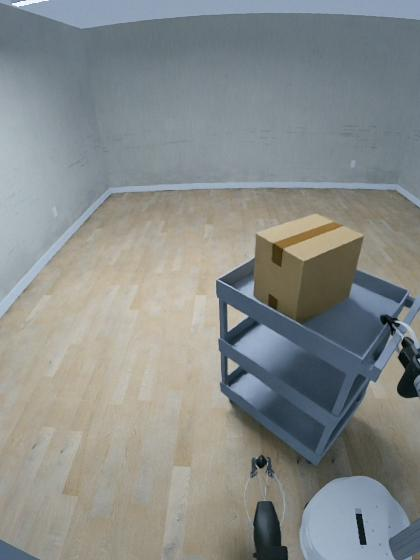

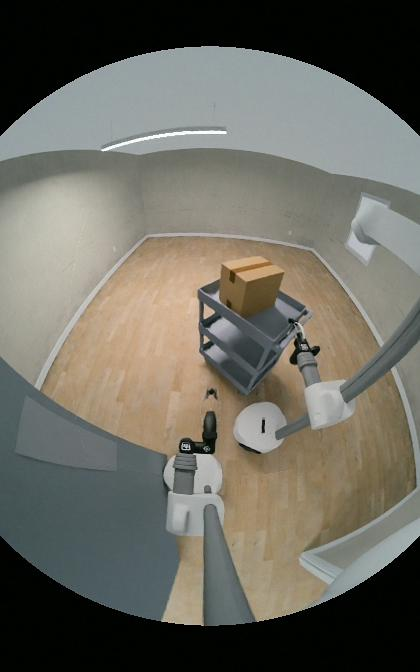

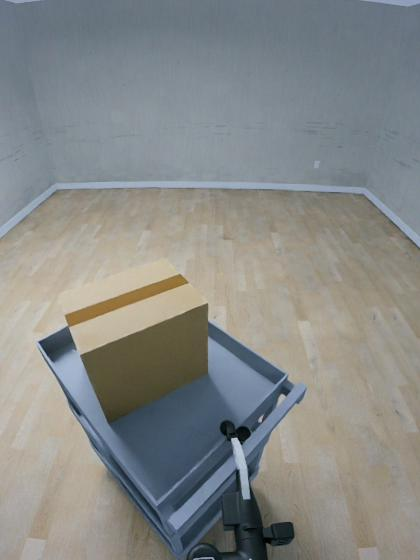

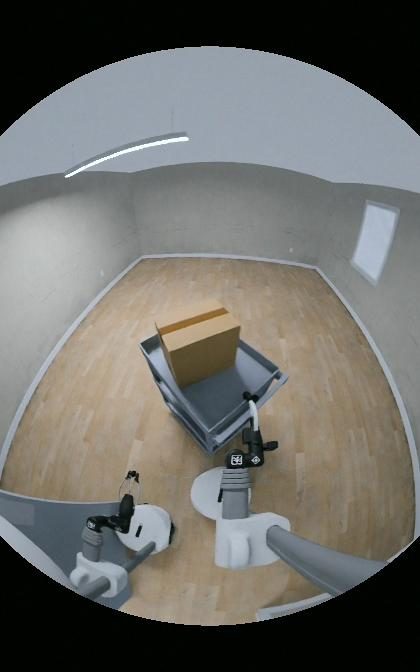

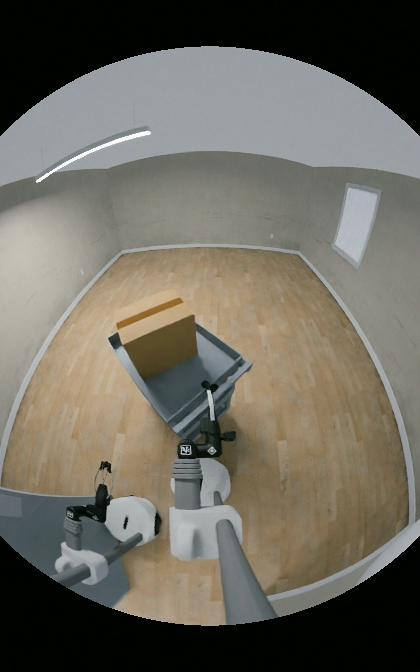

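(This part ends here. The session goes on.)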